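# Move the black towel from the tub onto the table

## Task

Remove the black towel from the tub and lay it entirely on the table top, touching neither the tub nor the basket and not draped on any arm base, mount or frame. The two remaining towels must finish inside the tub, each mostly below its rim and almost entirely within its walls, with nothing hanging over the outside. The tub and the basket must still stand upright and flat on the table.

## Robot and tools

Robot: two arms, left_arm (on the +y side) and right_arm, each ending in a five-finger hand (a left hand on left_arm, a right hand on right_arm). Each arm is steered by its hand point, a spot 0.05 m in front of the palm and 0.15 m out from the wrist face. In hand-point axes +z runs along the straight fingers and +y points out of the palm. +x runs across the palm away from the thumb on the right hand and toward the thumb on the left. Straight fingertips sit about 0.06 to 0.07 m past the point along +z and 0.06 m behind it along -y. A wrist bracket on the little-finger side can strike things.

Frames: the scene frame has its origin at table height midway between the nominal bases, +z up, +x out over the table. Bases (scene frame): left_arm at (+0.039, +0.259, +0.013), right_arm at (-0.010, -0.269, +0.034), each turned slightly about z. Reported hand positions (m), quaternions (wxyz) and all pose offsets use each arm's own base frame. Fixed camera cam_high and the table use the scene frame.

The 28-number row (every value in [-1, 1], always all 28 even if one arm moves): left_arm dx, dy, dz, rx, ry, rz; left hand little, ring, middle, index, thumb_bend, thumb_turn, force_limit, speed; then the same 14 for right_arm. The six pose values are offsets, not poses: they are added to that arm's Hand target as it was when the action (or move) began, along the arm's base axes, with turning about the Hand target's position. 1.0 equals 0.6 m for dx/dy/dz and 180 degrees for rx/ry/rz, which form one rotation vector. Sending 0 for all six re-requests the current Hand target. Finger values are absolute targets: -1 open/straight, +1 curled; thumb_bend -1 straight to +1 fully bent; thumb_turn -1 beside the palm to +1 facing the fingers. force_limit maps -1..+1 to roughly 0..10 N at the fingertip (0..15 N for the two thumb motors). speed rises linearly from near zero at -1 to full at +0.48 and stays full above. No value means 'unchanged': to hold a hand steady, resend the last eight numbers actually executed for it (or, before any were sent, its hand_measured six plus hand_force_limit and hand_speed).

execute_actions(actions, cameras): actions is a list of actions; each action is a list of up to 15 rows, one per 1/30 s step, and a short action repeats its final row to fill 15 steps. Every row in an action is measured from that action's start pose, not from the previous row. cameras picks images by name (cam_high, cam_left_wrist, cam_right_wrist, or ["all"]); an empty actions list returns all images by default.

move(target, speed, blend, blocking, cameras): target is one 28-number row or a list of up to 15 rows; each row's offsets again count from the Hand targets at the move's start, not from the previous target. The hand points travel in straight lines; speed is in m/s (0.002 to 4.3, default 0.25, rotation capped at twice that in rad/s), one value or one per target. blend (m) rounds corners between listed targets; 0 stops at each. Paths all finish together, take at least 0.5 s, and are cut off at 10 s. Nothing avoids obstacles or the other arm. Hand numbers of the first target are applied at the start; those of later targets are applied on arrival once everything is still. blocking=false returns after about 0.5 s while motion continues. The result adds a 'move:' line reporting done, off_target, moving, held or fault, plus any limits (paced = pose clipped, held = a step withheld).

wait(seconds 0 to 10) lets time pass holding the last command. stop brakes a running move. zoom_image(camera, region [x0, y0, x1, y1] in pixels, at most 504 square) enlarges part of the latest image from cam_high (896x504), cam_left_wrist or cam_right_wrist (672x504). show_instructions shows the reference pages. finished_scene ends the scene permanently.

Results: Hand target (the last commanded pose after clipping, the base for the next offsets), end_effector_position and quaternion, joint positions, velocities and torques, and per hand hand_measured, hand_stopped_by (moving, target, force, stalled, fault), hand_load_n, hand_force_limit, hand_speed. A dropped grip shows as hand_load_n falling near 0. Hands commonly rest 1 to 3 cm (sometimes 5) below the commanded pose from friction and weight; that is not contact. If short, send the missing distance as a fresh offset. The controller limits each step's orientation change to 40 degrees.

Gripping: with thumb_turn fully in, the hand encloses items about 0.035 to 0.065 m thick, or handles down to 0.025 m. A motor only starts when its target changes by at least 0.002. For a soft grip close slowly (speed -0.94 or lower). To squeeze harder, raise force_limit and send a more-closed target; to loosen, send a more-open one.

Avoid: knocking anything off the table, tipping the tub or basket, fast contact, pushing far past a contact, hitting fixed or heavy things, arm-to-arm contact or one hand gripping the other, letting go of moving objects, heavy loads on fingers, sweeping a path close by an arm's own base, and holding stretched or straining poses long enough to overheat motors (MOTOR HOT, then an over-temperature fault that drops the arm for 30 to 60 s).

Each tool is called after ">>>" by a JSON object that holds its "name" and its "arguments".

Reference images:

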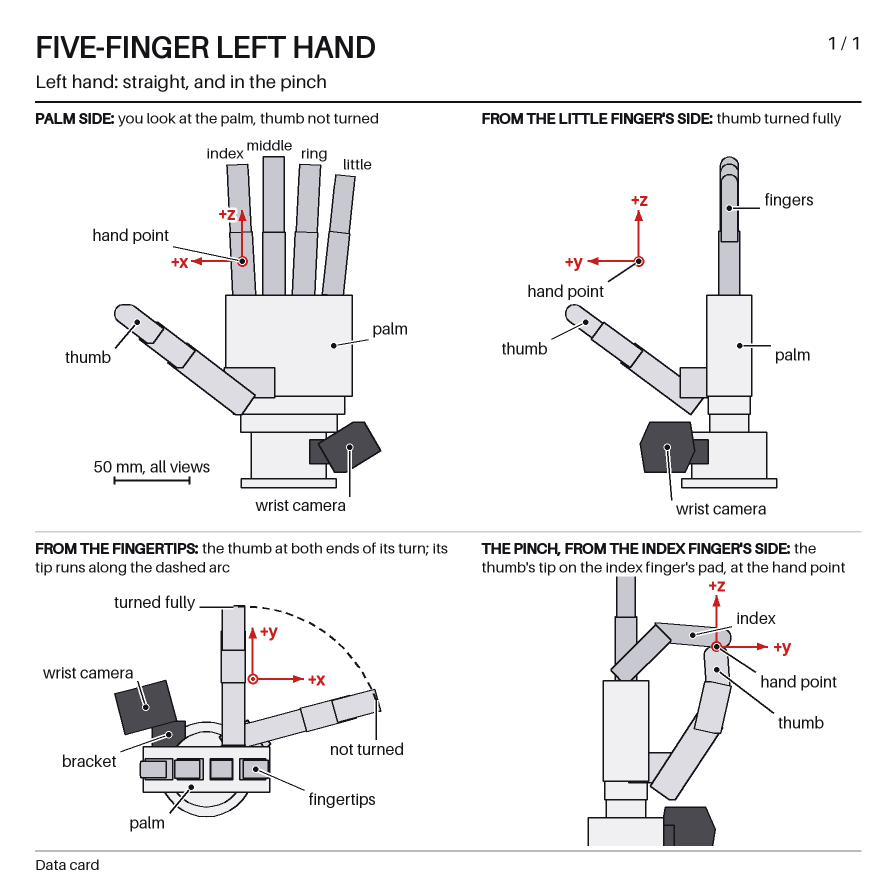

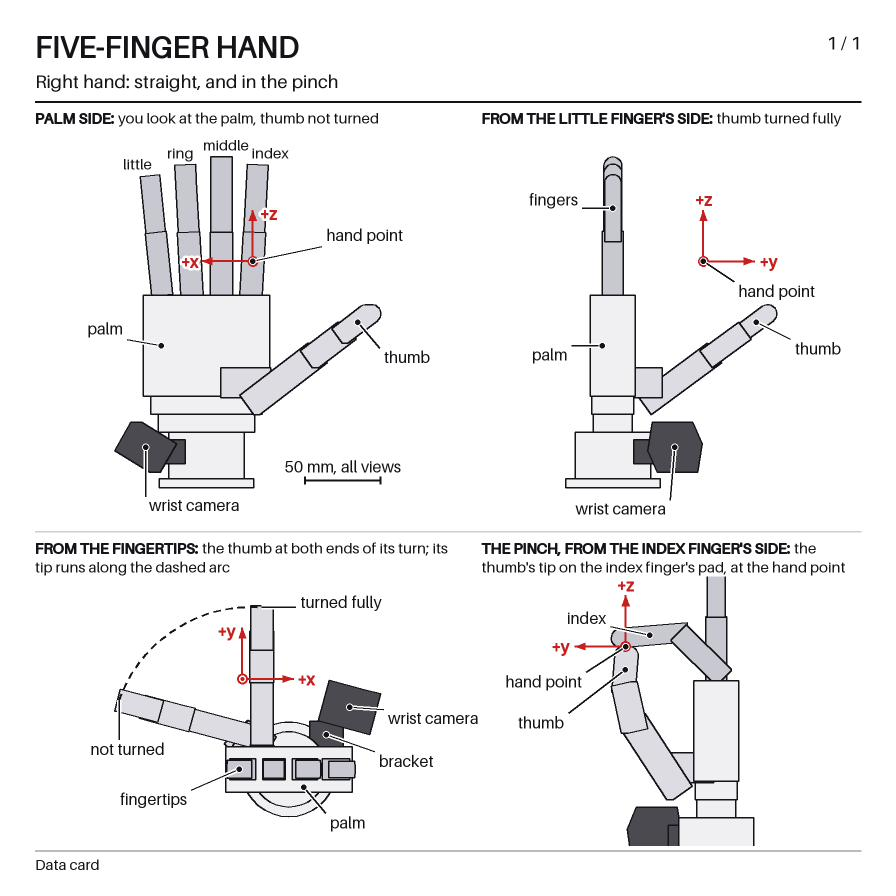

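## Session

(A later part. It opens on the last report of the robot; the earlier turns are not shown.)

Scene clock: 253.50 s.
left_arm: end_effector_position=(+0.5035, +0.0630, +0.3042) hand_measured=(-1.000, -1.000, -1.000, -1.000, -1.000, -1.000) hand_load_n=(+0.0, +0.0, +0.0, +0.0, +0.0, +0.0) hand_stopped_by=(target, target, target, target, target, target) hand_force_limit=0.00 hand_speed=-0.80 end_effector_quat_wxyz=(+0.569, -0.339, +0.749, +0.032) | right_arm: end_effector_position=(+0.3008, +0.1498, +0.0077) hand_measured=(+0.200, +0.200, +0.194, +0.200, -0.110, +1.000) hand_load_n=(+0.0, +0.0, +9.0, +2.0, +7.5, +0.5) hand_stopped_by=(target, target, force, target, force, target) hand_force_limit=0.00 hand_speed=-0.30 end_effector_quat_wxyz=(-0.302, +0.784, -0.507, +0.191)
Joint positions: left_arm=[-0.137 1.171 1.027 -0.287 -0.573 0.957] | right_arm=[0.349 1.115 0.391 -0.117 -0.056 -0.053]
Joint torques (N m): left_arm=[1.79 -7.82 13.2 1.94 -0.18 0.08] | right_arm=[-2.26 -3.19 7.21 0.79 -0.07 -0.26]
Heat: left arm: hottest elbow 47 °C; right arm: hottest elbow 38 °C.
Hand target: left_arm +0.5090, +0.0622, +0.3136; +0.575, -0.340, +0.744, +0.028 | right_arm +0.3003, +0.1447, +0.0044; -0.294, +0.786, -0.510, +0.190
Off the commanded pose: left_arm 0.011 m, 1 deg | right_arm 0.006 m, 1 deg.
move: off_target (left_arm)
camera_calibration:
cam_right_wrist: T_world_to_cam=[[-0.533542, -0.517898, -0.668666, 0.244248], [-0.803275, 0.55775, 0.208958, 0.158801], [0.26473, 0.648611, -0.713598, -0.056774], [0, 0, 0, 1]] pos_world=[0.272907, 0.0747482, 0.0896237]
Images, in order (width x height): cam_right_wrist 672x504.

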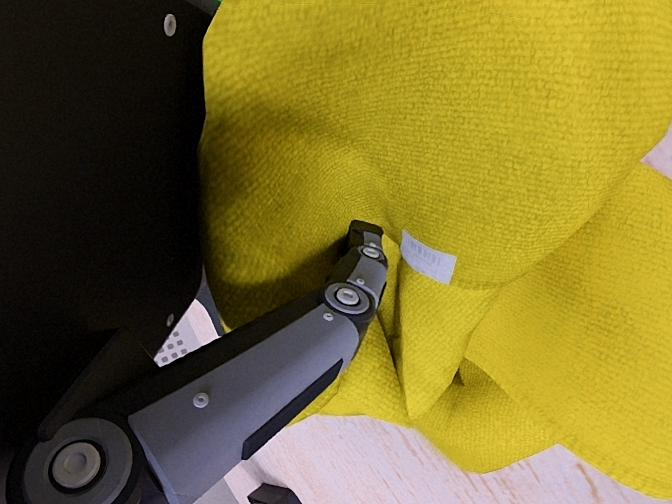

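>>> {"name": "move", "arguments": {"target": [[0,0,0,0,0,0,-1,-1,-1,-1,-1,-1,0,-0.8,0,0,0.726,0,0,0,0.2,0.2,0.2,0.2,0.15,1,0,-0.3],[0,0,0,0,0,0,-1,-1,-1,-1,-1,-1,0,-0.8,-0.017,-0.628,0.726,0,0,-0.358,0.2,0.2,0.2,0.2,0.15,1,0,-0.3]], "cameras": ["cam_high","cam_right_wrist"], "speed": [0.3,0.35], "blend": [0.04,0]}}

>>> {"name": "zoom_image", "arguments": {"camera": "cam_high", "region": [250, 0, 550, 250]}}

Scene clock: 262.50 s.
left_arm: end_effector_position=(+0.5035, +0.0630, +0.3042) hand_measured=(-1.000, -1.000, -1.000, -1.000, -1.000, -1.000) hand_load_n=(+0.0, +0.0, +0.0, +0.0, +0.0, +0.0) hand_stopped_by=(target, target, target, target, target, target) hand_force_limit=0.00 hand_speed=-0.80 end_effector_quat_wxyz=(+0.569, -0.339, +0.749, +0.032) | right_arm: end_effector_position=(+0.2848, -0.2217, +0.4093) hand_measured=(+0.200, +0.200, +0.194, +0.200, -0.110, +1.000) hand_load_n=(+0.0, +0.0, +9.0, +2.5, +7.5, +0.0) hand_stopped_by=(target, target, force, target, force, target) hand_force_limit=0.00 hand_speed=-0.30 end_effector_quat_wxyz=(+0.136, -0.407, +0.858, -0.282)
Joint positions: left_arm=[-0.137 1.171 1.027 -0.287 -0.573 0.957] | right_arm=[-0.761 1.086 1.528 -1.378 -0.048 -0.061]
Joint torques (N m): left_arm=[2.2 -7.18 13.18 1.95 -0.21 0.09] | right_arm=[-2.14 -4.66 13.01 1.63 0.07 -0.05]
Heat: left arm: hottest elbow 47 °C; right arm: hottest elbow 39 °C.
Hand target: left_arm +0.5090, +0.0622, +0.3136; +0.575, -0.340, +0.744, +0.028 | right_arm +0.2901, -0.2321, +0.4400; +0.148, -0.393, +0.850, -0.317
Off the commanded pose: left_arm 0.011 m, 1 deg | right_arm 0.033 m, 5 deg.
move: off_target (left_arm, right_arm)
camera_calibration:
cam_right_wrist: T_world_to_cam=[[-0.749327, 0.283158, -0.598607, 0.522267], [0.158863, 0.954437, 0.252613, 0.0651752], [0.642862, 0.094193, -0.760169, 0.263477], [0, 0, 0, 1]] pos_world=[0.211615, -0.234907, 0.496456]
Images, in order (width x height): cam_high 896x504, cam_right_wrist 672x504.

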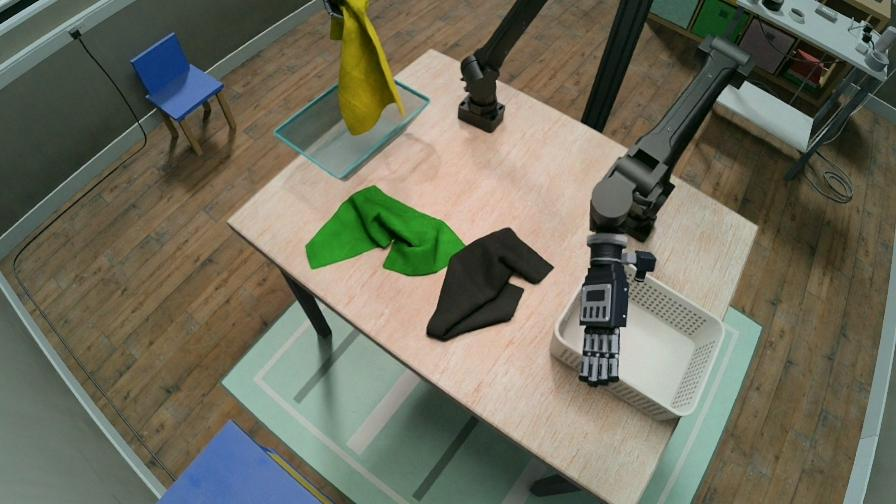

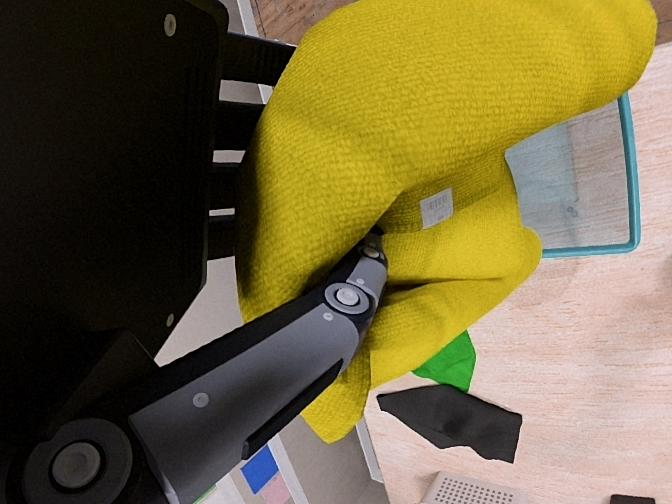

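Scaled by 1.680 from the camera's 896x504 image, which has a finer 1280x720 frame.

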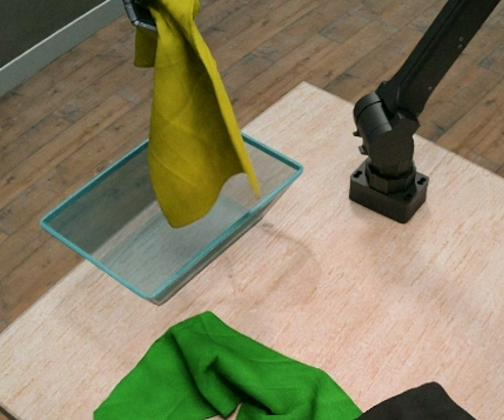

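>>> {"name": "move", "arguments": {"target": [[0,0,0,0,0,0,-1,-1,-1,-1,-1,-1,0,-0.8,0.02,-0.033,-0.28,0,0,0,0.2,0.2,0.2,0.2,0.15,1,0,-0.3]], "cameras": ["cam_high","cam_right_wrist"], "speed": [0.2]}}

>>> {"name": "zoom_image", "arguments": {"camera": "cam_high", "region": [250, 30, 450, 200]}}

Scene clock: 270.30 s.
left_arm: end_effector_position=(+0.5035, +0.0630, +0.3042) hand_measured=(-1.000, -1.000, -1.000, -1.000, -1.000, -1.000) hand_load_n=(+0.0, +0.0, +0.0, +0.0, +0.0, +0.0) hand_stopped_by=(target, target, target, target, target, target) hand_force_limit=0.00 hand_speed=-0.80 end_effector_quat_wxyz=(+0.569, -0.339, +0.749, +0.032) | right_arm: end_effector_position=(+0.3017, -0.2442, +0.2596) hand_measured=(+0.200, +0.200, +0.194, +0.200, -0.110, +1.000) hand_load_n=(+0.0, +0.5, +9.0, +2.5, +7.5, +0.5) hand_stopped_by=(target, target, force, target, force, target) hand_force_limit=0.00 hand_speed=-0.30 end_effector_quat_wxyz=(+0.142, -0.399, +0.856, -0.298)
Joint positions: left_arm=[-0.137 1.171 1.027 -0.287 -0.573 0.957] | right_arm=[-0.776 1.037 1.079 -0.942 -0.054 -0.06]
Joint torques (N m): left_arm=[2.14 -7.18 13.11 2.02 -0.2 0.09] | right_arm=[-2.43 -5.83 9.81 1.74 -0.21 -0.21]
Heat: left arm: hottest elbow 47 °C; right arm: hottest elbow 40 °C.
Hand target: left_arm +0.5090, +0.0622, +0.3136; +0.575, -0.340, +0.744, +0.028 | right_arm +0.3021, -0.2518, +0.2719; +0.148, -0.393, +0.850, -0.317
Off the commanded pose: left_arm 0.011 m, 1 deg | right_arm 0.015 m, 3 deg.
move: off_target (left_arm, right_arm)
camera_calibration:
cam_right_wrist: T_world_to_cam=[[-0.728626, 0.279473, -0.625299, 0.451389], [0.163631, 0.957556, 0.237302, 0.125133], [0.665078, 0.0705861, -0.74343, 0.124134], [0, 0, 0, 1]] pos_world=[0.22586, -0.254735, 0.344844]
Images, in order (width x height): cam_high 896x504, cam_right_wrist 672x504.

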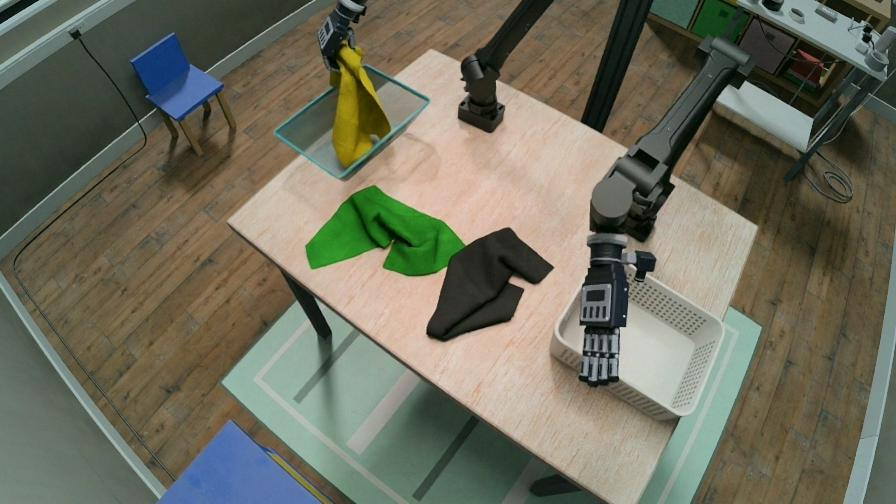

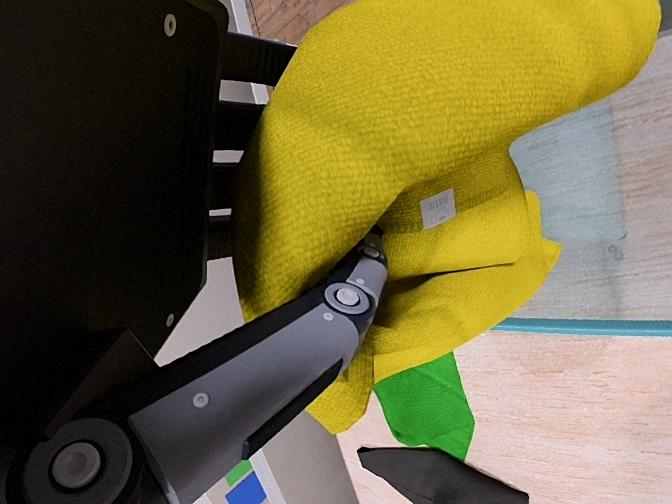

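Scaled by 2.520 from the camera's 896x504 image, which has a finer 1280x720 frame.

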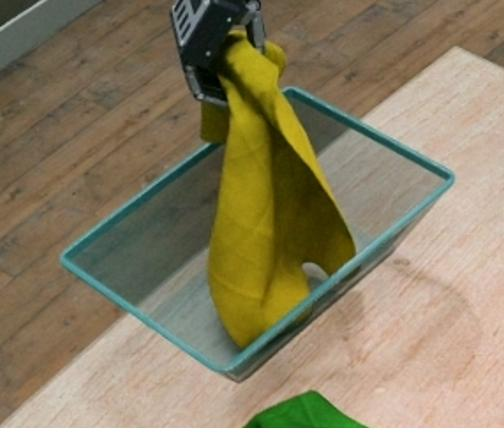

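>>> {"name": "move", "arguments": {"target": [[0,0,0,0,0,0,-1,-1,-1,-1,-1,-1,0,-0.8,-0.01,-0.02,-0.32,0,0,0,0.2,0.2,0.2,0.2,0.15,1,0,-0.3]], "cameras": ["cam_high","cam_right_wrist"], "speed": [0.2]}}

>>> {"name": "zoom_image", "arguments": {"camera": "cam_high", "region": [250, 30, 450, 200]}}

Scene clock: 279.03 s.
left_arm: end_effector_position=(+0.5035, +0.0630, +0.3042) hand_measured=(-1.000, -1.000, -1.000, -1.000, -1.000, -1.000) hand_load_n=(+0.0, +0.0, +0.0, +0.0, +0.0, +0.0) hand_stopped_by=(target, target, target, target, target, target) hand_force_limit=0.00 hand_speed=-0.80 end_effector_quat_wxyz=(+0.569, -0.339, +0.749, +0.032) | right_arm: end_effector_position=(+0.2942, -0.2540, +0.0752) hand_measured=(+0.200, +0.200, +0.194, +0.200, -0.110, +1.000) hand_load_n=(+0.0, +0.0, +9.0, +2.0, +7.5, +0.5) hand_stopped_by=(target, target, force, target, force, target) hand_force_limit=0.00 hand_speed=-0.30 end_effector_quat_wxyz=(+0.146, -0.395, +0.854, -0.306)
Joint positions: left_arm=[-0.137 1.171 1.027 -0.287 -0.573 0.957] | right_arm=[-0.817 1.157 0.654 -0.38 -0.08 -0.085]
Joint torques (N m): left_arm=[2.2 -7.12 13.23 2.04 -0.15 0.13] | right_arm=[-2.43 -5.07 8.72 1.76 -0.23 -0.27]
Heat: left arm: hottest elbow 47 °C; right arm: hottest elbow 39 °C.
Hand target: left_arm +0.5090, +0.0622, +0.3136; +0.575, -0.340, +0.744, +0.028 | right_arm +0.2962, -0.2639, +0.0800; +0.148, -0.393, +0.850, -0.318
Off the commanded pose: left_arm 0.011 m, 1 deg | right_arm 0.011 m, 1 deg.
move: off_target (left_arm, right_arm)
camera_calibration:
cam_right_wrist: T_world_to_cam=[[-0.716586, 0.276793, -0.640227, 0.330329], [0.164273, 0.959043, 0.230762, 0.18017], [0.677878, 0.0601889, -0.732706, -0.0145612], [0, 0, 0, 1]] pos_world=[0.216983, -0.263347, 0.15924]
Images, in order (width x height): cam_high 896x504, cam_right_wrist 672x504.

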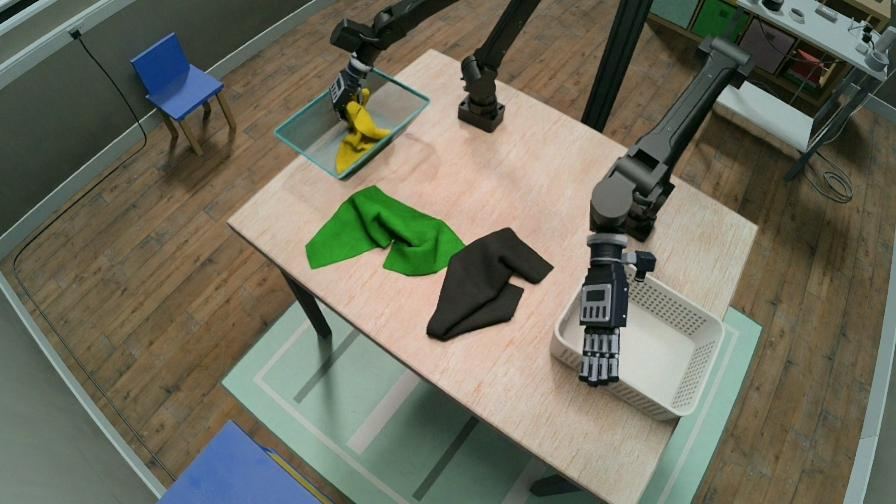

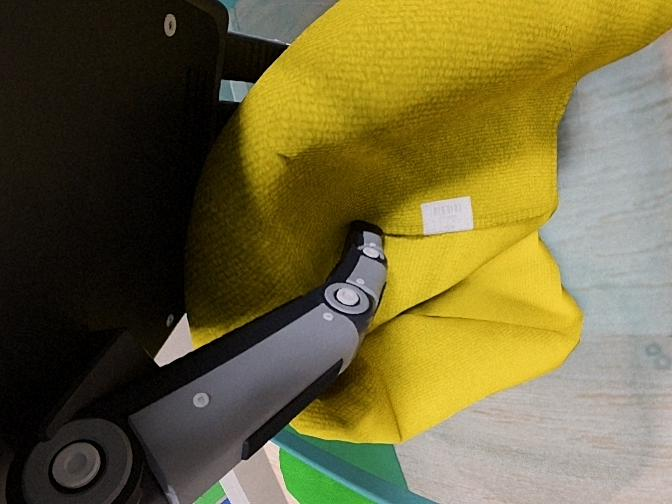

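Scaled by 2.520 from the camera's 896x504 image, which has a finer 1280x720 frame.

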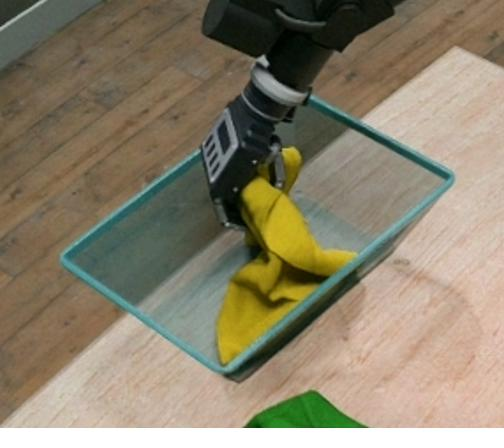

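>>> {"name": "move", "arguments": {"target": [[0,0,0,0,0,0,-1,-1,-1,-1,-1,-1,0,-0.8,0,0,0,0,0,0,-0.9,-0.9,-0.9,-0.9,-1,1,0,0],[0,0,0,0,0,0,-1,-1,-1,-1,-1,-1,0,-0.8,0,0,0.25,0,0,0,-1,-1,-1,-1,-1,1,0,0],[0,0,0,0,0,0,-1,-1,-1,-1,-1,-1,0,-0.8,0.298,0.532,0.25,0,0,0.253,-1,-1,-1,-1,-1,1,0,0],[0,0,0,0,0,0,-1,-1,-1,-1,-1,-1,0,-0.8,0.298,0.532,0.083,0,0,0.253,-1,-1,-1,-1,-1,1,0,0]], "cameras": ["cam_high","cam_right_wrist"], "speed": [0.25,0.25,0.4,0.25], "blend": [0,0.03,0.04,0]}}

>>> {"name": "zoom_image", "arguments": {"camera": "cam_high", "region": [250, 30, 550, 280]}}

Scene clock: 292.90 s.
left_arm: end_effector_position=(+0.5035, +0.0630, +0.3042) hand_measured=(-1.000, -1.000, -1.000, -1.000, -1.000, -1.000) hand_load_n=(+0.0, +0.0, +0.0, +0.0, +0.0, +0.0) hand_stopped_by=(target, target, target, target, target, target) hand_force_limit=0.00 hand_speed=-0.80 end_effector_quat_wxyz=(+0.569, -0.339, +0.749, +0.032) | right_arm: end_effector_position=(+0.4655, +0.0520, +0.1196) hand_measured=(-1.000, -1.000, -1.000, -1.000, -1.000, +1.000) hand_load_n=(+0.0, -0.5, +0.0, +0.0, +0.0, +0.0) hand_stopped_by=(target, target, target, target, target, target) hand_force_limit=0.00 hand_speed=0.00 end_effector_quat_wxyz=(-0.247, +0.694, -0.638, +0.223)
Joint positions: left_arm=[-0.137 1.171 1.027 -0.287 -0.573 0.957] | right_arm=[0.036 1.323 0.925 -0.493 -0.036 -0.035]
Joint torques (N m): left_arm=[1.49 -7.47 13.18 1.98 -0.19 0.08] | right_arm=[-0.5 -8.12 9.39 1.76 0.12 -0.15]
Heat: left arm: hottest elbow 47 °C; right arm: hottest elbow 41 °C.
Hand target: left_arm +0.5090, +0.0622, +0.3136; +0.575, -0.340, +0.744, +0.028 | right_arm +0.4749, +0.0554, +0.1297; -0.259, +0.691, -0.632, +0.235
Off the commanded pose: left_arm 0.011 m, 1 deg | right_arm 0.014 m, 2 deg.
move: off_target (left_arm, right_arm); blend cut to 0 m at target 2; target 2's new numbers were sent with right_arm's hand 0.032 m and 3 deg from that target
camera_calibration:
cam_right_wrist: T_world_to_cam=[[-0.709359, -0.313491, -0.631295, 0.423033], [-0.559927, 0.794647, 0.234558, 0.193517], [0.428125, 0.519865, -0.739222, -0.023302], [0, 0, 0, 1]] pos_world=[0.418414, -0.00904692, 0.204442]
Images, in order (width x height): cam_high 896x504, cam_right_wrist 672x504.

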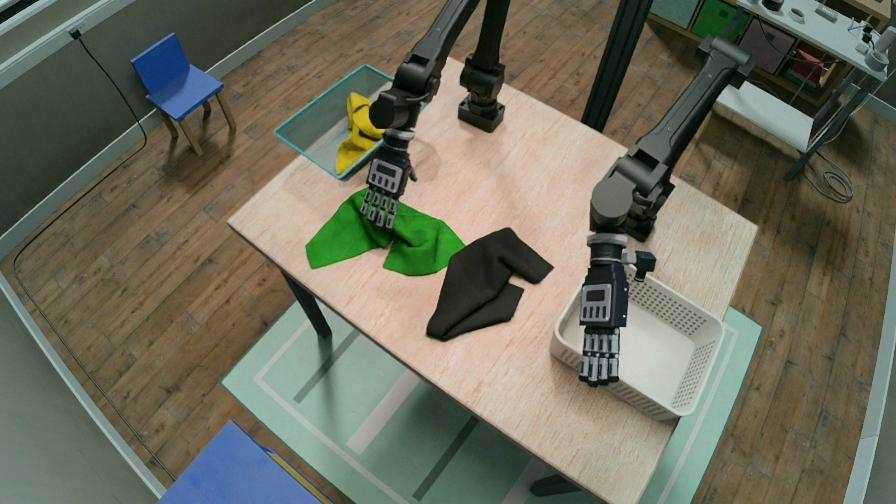

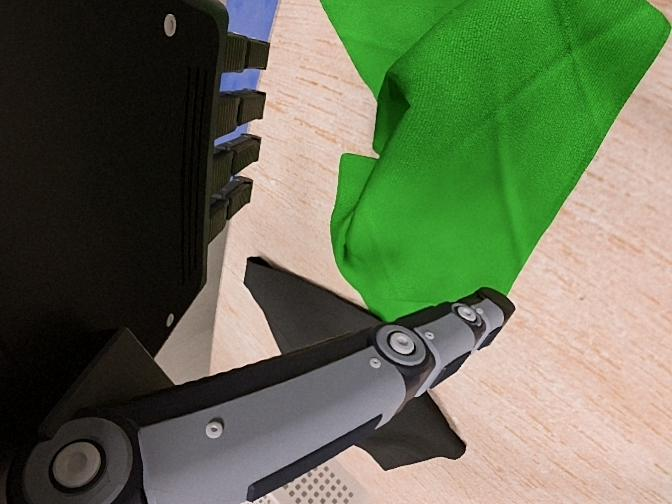

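Scaled by 1.680 from the camera's 896x504 image, which has a finer 1280x720 frame.

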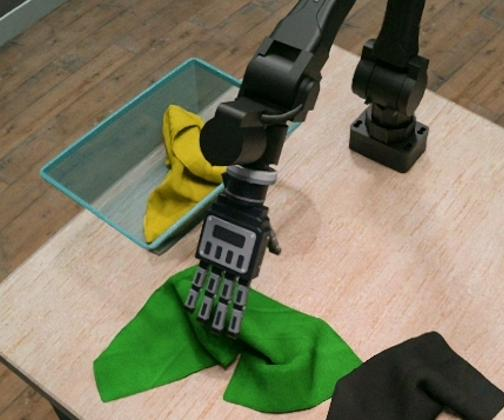

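>>> {"name": "move", "arguments": {"target": [[0,0,0,0,0,0,-1,-1,-1,-1,-1,-1,0,-0.8,-0.008,-0.03,-0.178,0,0,0,-1,-1,-1,-1,-0.8,1,0,0.2],[0,0,0,0,0,0,-1,-1,-1,-1,-1,-1,0,-0.8,-0.008,-0.03,-0.193,0,0,0,0.2,0.2,0.2,0.2,0.15,1,0,-0.3]], "cameras": ["cam_right_wrist"], "speed": [0.15,0.1]}}

Scene clock: 303.07 s.
left_arm: end_effector_position=(+0.5035, +0.0630, +0.3042) hand_measured=(-1.000, -1.000, -1.000, -1.000, -1.000, -1.000) hand_load_n=(+0.0, +0.0, +0.0, +0.0, +0.0, +0.0) hand_stopped_by=(target, target, target, target, target, target) hand_force_limit=0.00 hand_speed=-0.80 end_effector_quat_wxyz=(+0.569, -0.339, +0.749, +0.032) | right_arm: end_effector_position=(+0.4636, +0.0434, +0.0115) hand_measured=(+0.200, +0.200, +0.190, +0.200, -0.178, +1.000) hand_load_n=(+0.5, +0.0, +15.0, +1.5, +10.5, +0.5) hand_stopped_by=(target, target, force, target, force, target) hand_force_limit=0.00 hand_speed=-0.30 end_effector_quat_wxyz=(-0.255, +0.695, -0.633, +0.227)
Joint positions: left_arm=[-0.137 1.171 1.027 -0.287 -0.573 0.957] | right_arm=[0.012 1.491 0.75 -0.136 -0.059 -0.06]
Joint torques (N m): left_arm=[1.9 -7.53 13.15 1.96 -0.18 0.08] | right_arm=[-2.37 -8.23 7.32 1.68 -0.18 -0.26]
Heat: left arm: hottest elbow 48 °C; right arm: hottest elbow 41 °C.
Hand target: left_arm +0.5090, +0.0622, +0.3136; +0.575, -0.340, +0.744, +0.028 | right_arm +0.4702, +0.0373, +0.0140; -0.259, +0.691, -0.632, +0.235
Off the commanded pose: left_arm 0.011 m, 1 deg | right_arm 0.009 m, 1 deg.
move: off_target (left_arm)
camera_calibration:
cam_right_wrist: T_world_to_cam=[[-0.695627, -0.318871, -0.643758, 0.344741], [-0.571402, 0.788718, 0.226767, 0.230318], [0.435435, 0.52559, -0.730857, -0.10175], [0, 0, 0, 1]] pos_world=[0.41572, -0.0182493, 0.0953364]
Images, in order (width x height): cam_right_wrist 672x504.

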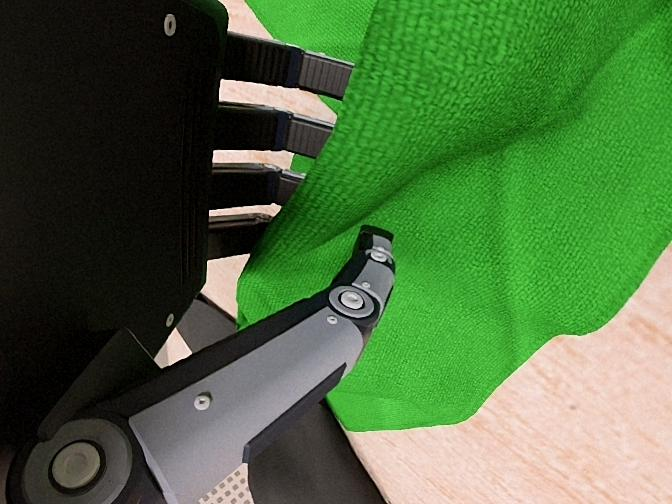

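>>> {"name": "move", "arguments": {"target": [[0,0,0,0,0,0,-1,-1,-1,-1,-1,-1,0,-0.8,0,0,0,0,0,0,0.2,0.2,0.175,0.2,0.15,1,0,-0.3],[0,0,0,0,0,0,-1,-1,-1,-1,-1,-1,0,-0.8,0,0,0.71,0,0,0,0.2,0.2,0.175,0.2,0.15,1,0,-0.3]], "cameras": ["cam_high","cam_right_wrist"], "speed": 0.25}}

Scene clock: 311.90 s.
left_arm: end_effector_position=(+0.5035, +0.0630, +0.3042) hand_measured=(-1.000, -1.000, -1.000, -1.000, -1.000, -1.000) hand_load_n=(+0.0, +0.0, +0.0, +0.0, +0.0, +0.0) hand_stopped_by=(target, target, target, target, target, target) hand_force_limit=0.00 hand_speed=-0.80 end_effector_quat_wxyz=(+0.569, -0.339, +0.749, +0.032) | right_arm: end_effector_position=(+0.4659, +0.0434, +0.4082) hand_measured=(+0.200, +0.200, +0.172, +0.200, -0.178, +1.000) hand_load_n=(+0.0, +1.0, +10.0, +1.5, +8.0, +0.5) hand_stopped_by=(target, target, force, target, force, target) hand_force_limit=0.00 hand_speed=-0.30 end_effector_quat_wxyz=(-0.241, +0.699, -0.638, +0.213)
Joint positions: left_arm=[-0.137 1.171 1.027 -0.287 -0.573 0.957] | right_arm=[0.012 1.335 1.718 -1.301 -0.059 -0.06]
Joint torques (N m): left_arm=[2.14 -7.12 13.16 1.96 -0.19 0.08] | right_arm=[-2.32 -8.41 13.45 0.83 -0.15 -0.25]
Heat: left arm: hottest elbow 48 °C; right arm: hottest elbow 41 °C.
Hand target: left_arm +0.5090, +0.0622, +0.3136; +0.575, -0.340, +0.744, +0.028 | right_arm +0.4701, +0.0373, +0.4400; -0.259, +0.691, -0.632, +0.235
Off the commanded pose: left_arm 0.011 m, 1 deg | right_arm 0.033 m, 4 deg.
move: off_target (left_arm, right_arm)
camera_calibration:
cam_right_wrist: T_world_to_cam=[[-0.721799, -0.319133, -0.614134, 0.601918], [-0.561459, 0.788847, 0.249966, 0.127518], [0.404685, 0.525237, -0.748569, 0.208763], [0, 0, 0, 1]] pos_world=[0.421576, -0.0181498, 0.494057]
Images, in order (width x height): cam_high 896x504, cam_right_wrist 672x504.

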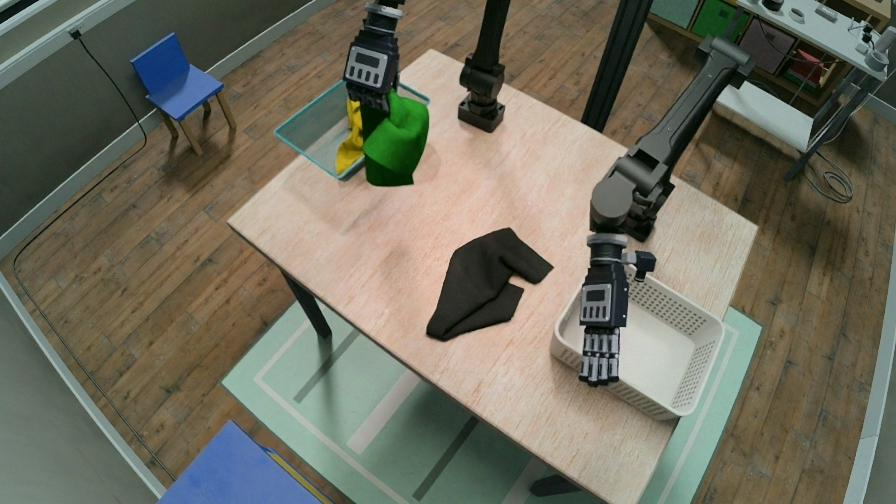

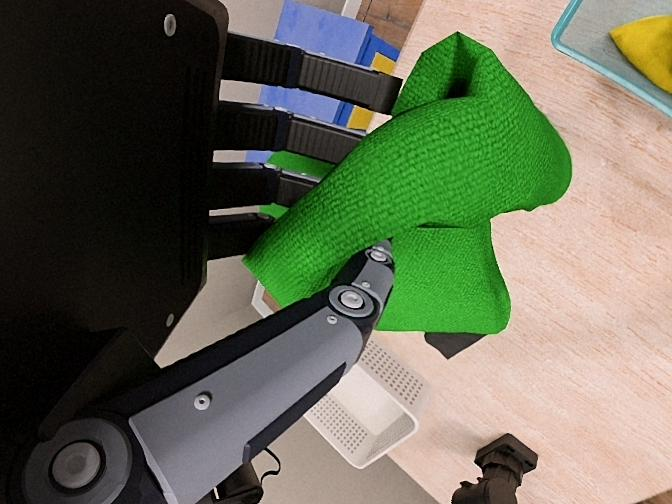

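>>> {"name": "move", "arguments": {"target": [[0,0,0,0,0,0,-1,-1,-1,-1,-1,-1,0,-0.8,-0.29,-0.495,0.0,0,0,-0.253,0.2,0.2,0.175,0.2,0.15,1,0,-0.3],[0,0,0,0,0,0,-1,-1,-1,-1,-1,-1,0,-0.8,-0.29,-0.495,-0.27,0,0,-0.253,0.2,0.2,0.175,0.2,0.15,1,0,-0.3]], "cameras": ["cam_high","cam_right_wrist"], "speed": [0.35,0.2]}}

>>> {"name": "zoom_image", "arguments": {"camera": "cam_high", "region": [250, 30, 450, 200]}}

Scene clock: 321.17 s.
left_arm: end_effector_position=(+0.5035, +0.0630, +0.3042) hand_measured=(-1.000, -1.000, -1.000, -1.000, -1.000, -1.000) hand_load_n=(+0.0, +0.0, +0.0, +0.0, +0.0, +0.0) hand_stopped_by=(target, target, target, target, target, target) hand_force_limit=0.00 hand_speed=-0.80 end_effector_quat_wxyz=(+0.569, -0.339, +0.749, +0.032) | right_arm: end_effector_position=(+0.2955, -0.2524, +0.2655) hand_measured=(+0.200, +0.200, +0.172, +0.200, -0.178, +1.000) hand_load_n=(+0.0, +0.5, +9.5, +1.5, +8.0, +0.5) hand_stopped_by=(target, target, force, target, force, target) hand_force_limit=0.00 hand_speed=-0.30 end_effector_quat_wxyz=(+0.143, -0.396, +0.857, -0.297)
Joint positions: left_arm=[-0.137 1.171 1.027 -0.287 -0.573 0.957] | right_arm=[-0.81 1.042 1.097 -0.958 -0.074 -0.079]
Joint torques (N m): left_arm=[2.08 -6.65 13.18 1.91 -0.21 0.08] | right_arm=[-2.2 -5.83 9.87 1.81 -0.22 -0.25]
Heat: left arm: hottest elbow 48 °C; right arm: hottest elbow 41 °C.
Hand target: left_arm +0.5090, +0.0622, +0.3136; +0.575, -0.340, +0.744, +0.028 | right_arm +0.2962, -0.2596, +0.2779; +0.148, -0.393, +0.850, -0.317
Off the commanded pose: left_arm 0.011 m, 1 deg | right_arm 0.014 m, 3 deg.
move: off_target (left_arm, right_arm)
camera_calibration:
cam_right_wrist: T_world_to_cam=[[-0.725536, 0.285585, -0.62613, 0.45371], [0.168338, 0.955838, 0.240905, 0.129849], [0.667278, 0.0693833, -0.74157, 0.131813], [0, 0, 0, 1]] pos_world=[0.219369, -0.262834, 0.350549]
Images, in order (width x height): cam_high 896x504, cam_right_wrist 672x504.

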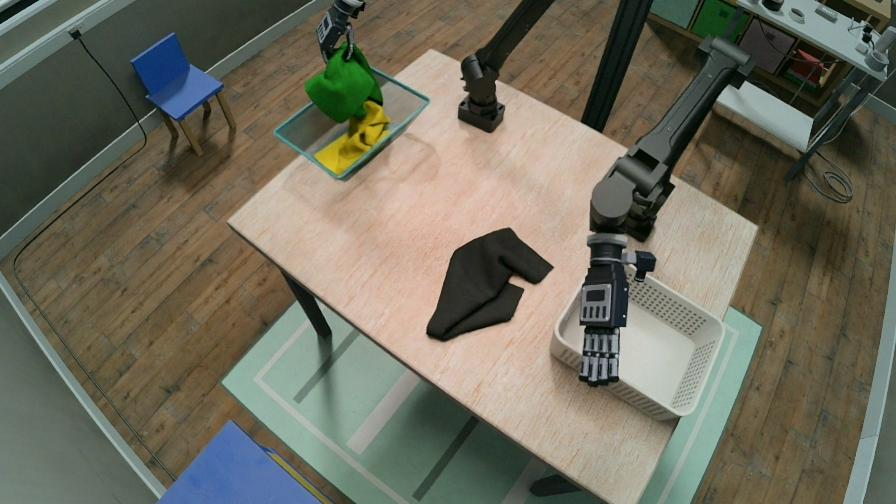

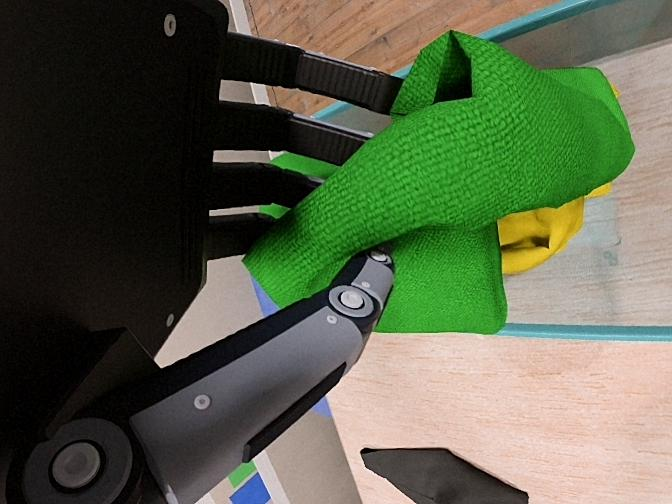

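Scaled by 2.520 from the camera's 896x504 image, which has a finer 1280x720 frame.

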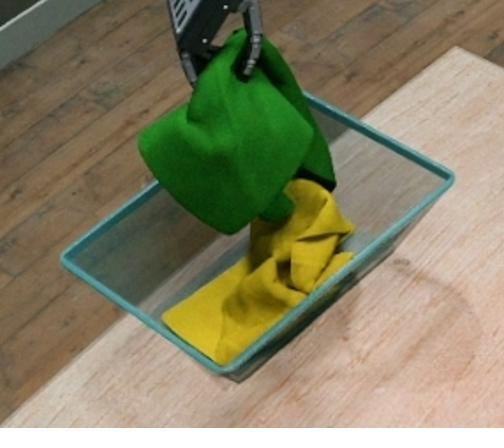

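>>> {"name": "move", "arguments": {"target": [[0,0,0,0,0,0,-1,-1,-1,-1,-1,-1,0,-0.8,-0.01,0.04,-0.1,0,0,0,0.2,0.2,0.175,0.2,0.15,1,0,-0.3],[0,0,0,0,0,0,-1,-1,-1,-1,-1,-1,0,-0.8,-0.01,0.04,-0.27,0,0,0,0.2,0.2,0.175,0.2,0.15,1,0,-0.3]], "cameras": ["cam_high","cam_right_wrist"], "speed": 0.15, "blend": [0.02,0]}}

>>> {"name": "zoom_image", "arguments": {"camera": "cam_high", "region": [250, 30, 450, 200]}}

Scene clock: 329.03 s.
left_arm: end_effector_position=(+0.5035, +0.0630, +0.3042) hand_measured=(-1.000, -1.000, -1.000, -1.000, -1.000, -1.000) hand_load_n=(+0.0, +0.0, +0.0, +0.0, +0.0, +0.0) hand_stopped_by=(target, target, target, target, target, target) hand_force_limit=0.00 hand_speed=-0.80 end_effector_quat_wxyz=(+0.569, -0.339, +0.749, +0.032) | right_arm: end_effector_position=(+0.2807, -0.2338, +0.1100) hand_measured=(+0.200, +0.200, +0.172, +0.200, -0.178, +1.000) hand_load_n=(+0.0, +0.5, +9.5, +1.5, +7.5, +0.0) hand_stopped_by=(target, target, force, target, force, target) hand_force_limit=0.00 hand_speed=-0.30 end_effector_quat_wxyz=(+0.141, -0.393, +0.855, -0.307)
Joint positions: left_arm=[-0.137 1.171 1.027 -0.287 -0.573 0.957] | right_arm=[-0.796 1.029 0.669 -0.522 -0.055 -0.067]
Joint torques (N m): left_arm=[1.73 -7.59 13.01 2.04 -0.2 0.08] | right_arm=[0.15 -4.01 9.25 1.63 0.09 -0.04]
Heat: left arm: hottest elbow 48 °C; right arm: hottest elbow 42 °C.
Hand target: left_arm +0.5090, +0.0622, +0.3136; +0.575, -0.340, +0.744, +0.028 | right_arm +0.2902, -0.2357, +0.1159; +0.148, -0.393, +0.850, -0.317
Off the commanded pose: left_arm 0.011 m, 1 deg | right_arm 0.011 m, 1 deg.
move: off_target (left_arm, right_arm)
camera_calibration:
cam_right_wrist: T_world_to_cam=[[-0.718198, 0.278964, -0.637472, 0.337999], [0.173445, 0.958974, 0.224247, 0.153022], [0.673875, 0.0504873, -0.737118, 0.018288], [0, 0, 0, 1]] pos_world=[0.203886, -0.241957, 0.194631]
Images, in order (width x height): cam_high 896x504, cam_right_wrist 672x504.

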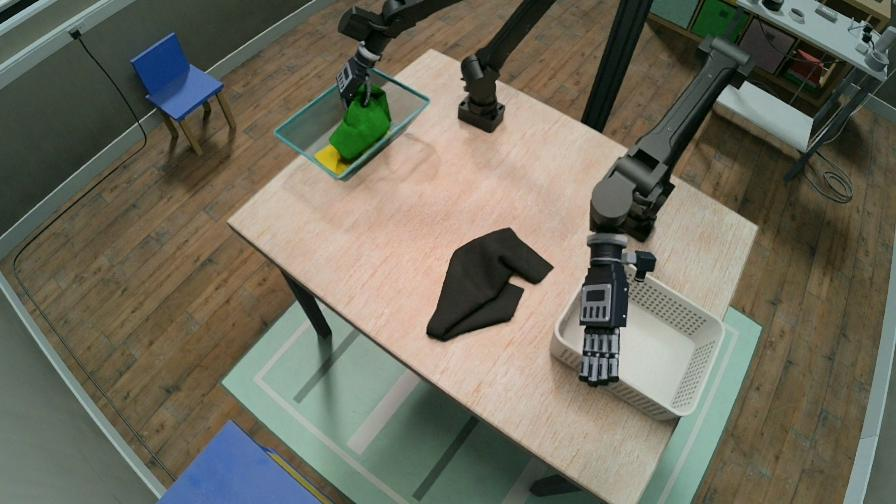

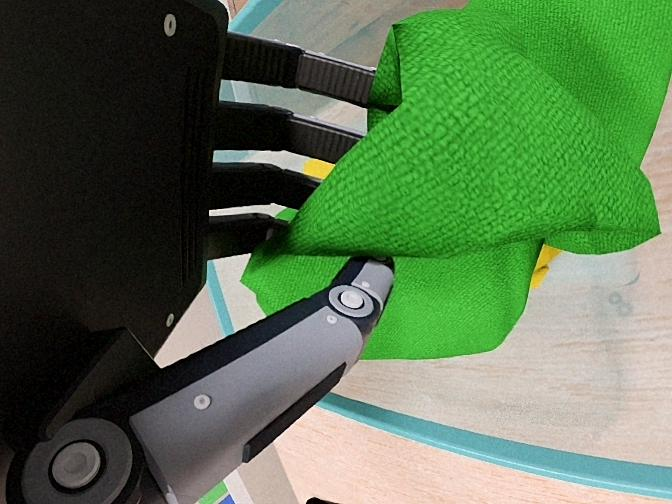

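Scaled by 2.520 from the camera's 896x504 image, which has a finer 1280x720 frame.

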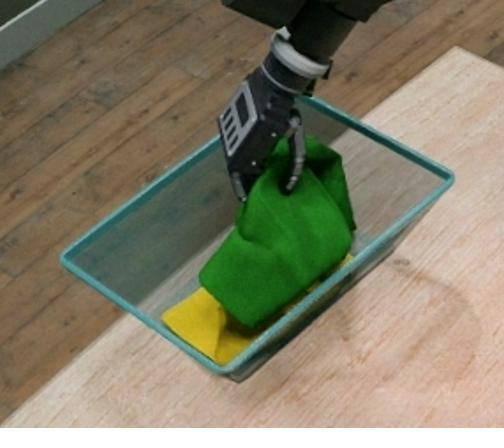

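>>> {"name": "move", "arguments": {"target": [[0,0,0,0,0,0,-1,-1,-1,-1,-1,-1,0,-0.8,0,0,-0.04,0,0,0,0.2,0.2,0.175,0.2,0.15,1,0,-0.3],[0,0,0,0,0,0,-1,-1,-1,-1,-1,-1,0,-0.8,0,0,-0.04,0,0,0,-0.9,-0.9,-0.9,-0.9,-1,1,0,-0.2],[0,0,0,0,0,0,-1,-1,-1,-1,-1,-1,0,-0.8,0,0,0.28,0,0,0,-0.9,-0.9,-0.9,-0.9,-1,1,0,-0.2]], "cameras": ["cam_high","cam_right_wrist"], "speed": 0.2}}

>>> {"name": "zoom_image", "arguments": {"camera": "cam_high", "region": [250, 30, 450, 200]}}

Scene clock: 336.23 s.
left_arm: end_effector_position=(+0.5035, +0.0630, +0.3042) hand_measured=(-1.000, -1.000, -1.000, -1.000, -1.000, -1.000) hand_load_n=(+0.0, +0.0, +0.0, +0.0, +0.0, +0.0) hand_stopped_by=(target, target, target, target, target, target) hand_force_limit=0.00 hand_speed=-0.80 end_effector_quat_wxyz=(+0.569, -0.339, +0.749, +0.032) | right_arm: end_effector_position=(+0.2781, -0.2307, +0.2566) hand_measured=(-0.900, -0.900, -0.900, -0.900, -1.000, +1.000) hand_load_n=(+0.0, +0.0, +0.0, +0.0, +0.0, +0.0) hand_stopped_by=(target, target, target, target, target, target) hand_force_limit=0.00 hand_speed=-0.20 end_effector_quat_wxyz=(+0.139, -0.393, +0.858, -0.299)
Joint positions: left_arm=[-0.137 1.171 1.027 -0.287 -0.573 0.957] | right_arm=[-0.795 0.964 1.026 -0.964 -0.055 -0.065]
Joint torques (N m): left_arm=[1.73 -7.18 13.15 1.95 -0.19 0.08] | right_arm=[0.03 -3.55 13.68 0.81 0.05 -0.07]
Heat: left arm: hottest elbow 48 °C; right arm: hottest elbow 41 °C.
Hand target: left_arm +0.5090, +0.0622, +0.3136; +0.575, -0.340, +0.744, +0.028 | right_arm +0.2902, -0.2357, +0.2838; +0.148, -0.393, +0.850, -0.317
Off the commanded pose: left_arm 0.011 m, 1 deg | right_arm 0.030 m, 3 deg.
move: off_target (left_arm, right_arm)
camera_calibration:
cam_right_wrist: T_world_to_cam=[[-0.725613, 0.289199, -0.624379, 0.429829], [0.177635, 0.955363, 0.236067, 0.112634], [0.664779, 0.0603817, -0.744596, 0.134643], [0, 0, 0, 1]] pos_world=[0.202374, -0.240042, 0.342042]
Images, in order (width x height): cam_high 896x504, cam_right_wrist 672x504.

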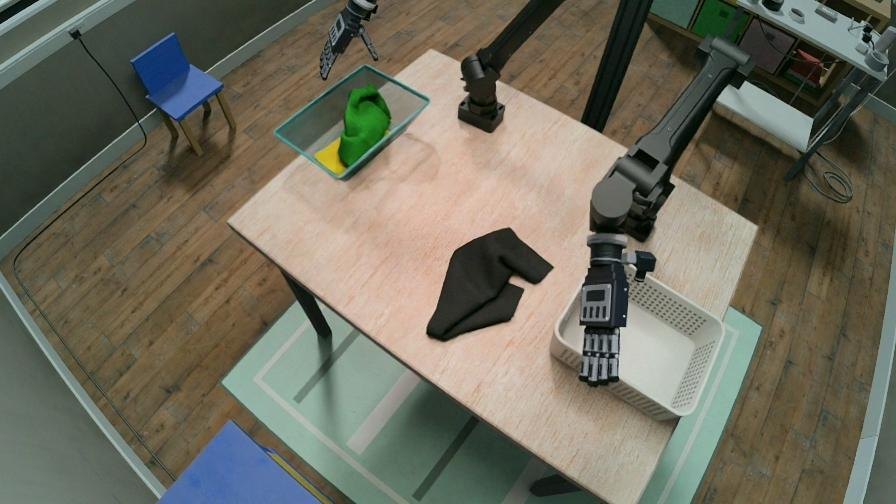

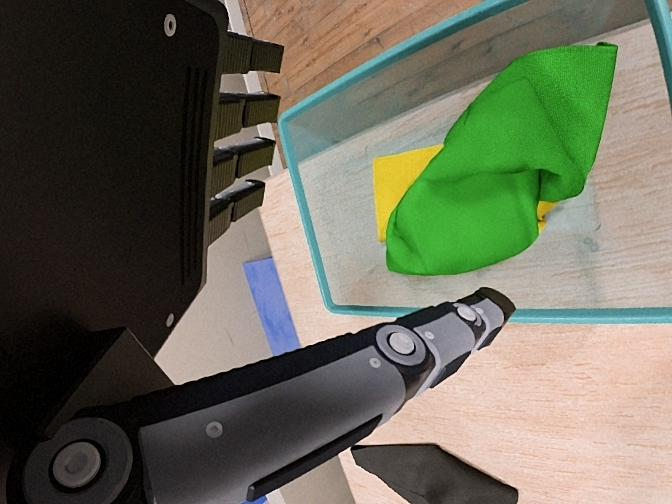

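Scaled by 2.520 from the camera's 896x504 image, which has a finer 1280x720 frame.

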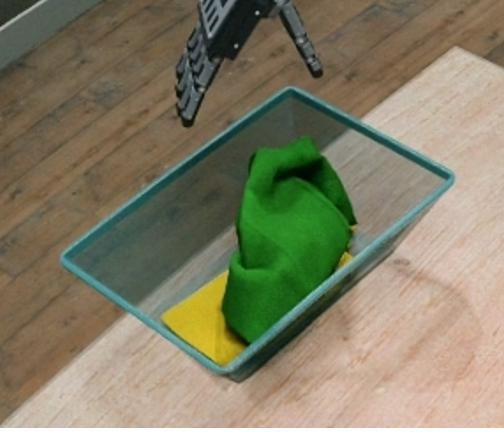

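>>> {"name": "finished_scene", "arguments": {}}

The scene is finished: the task was done.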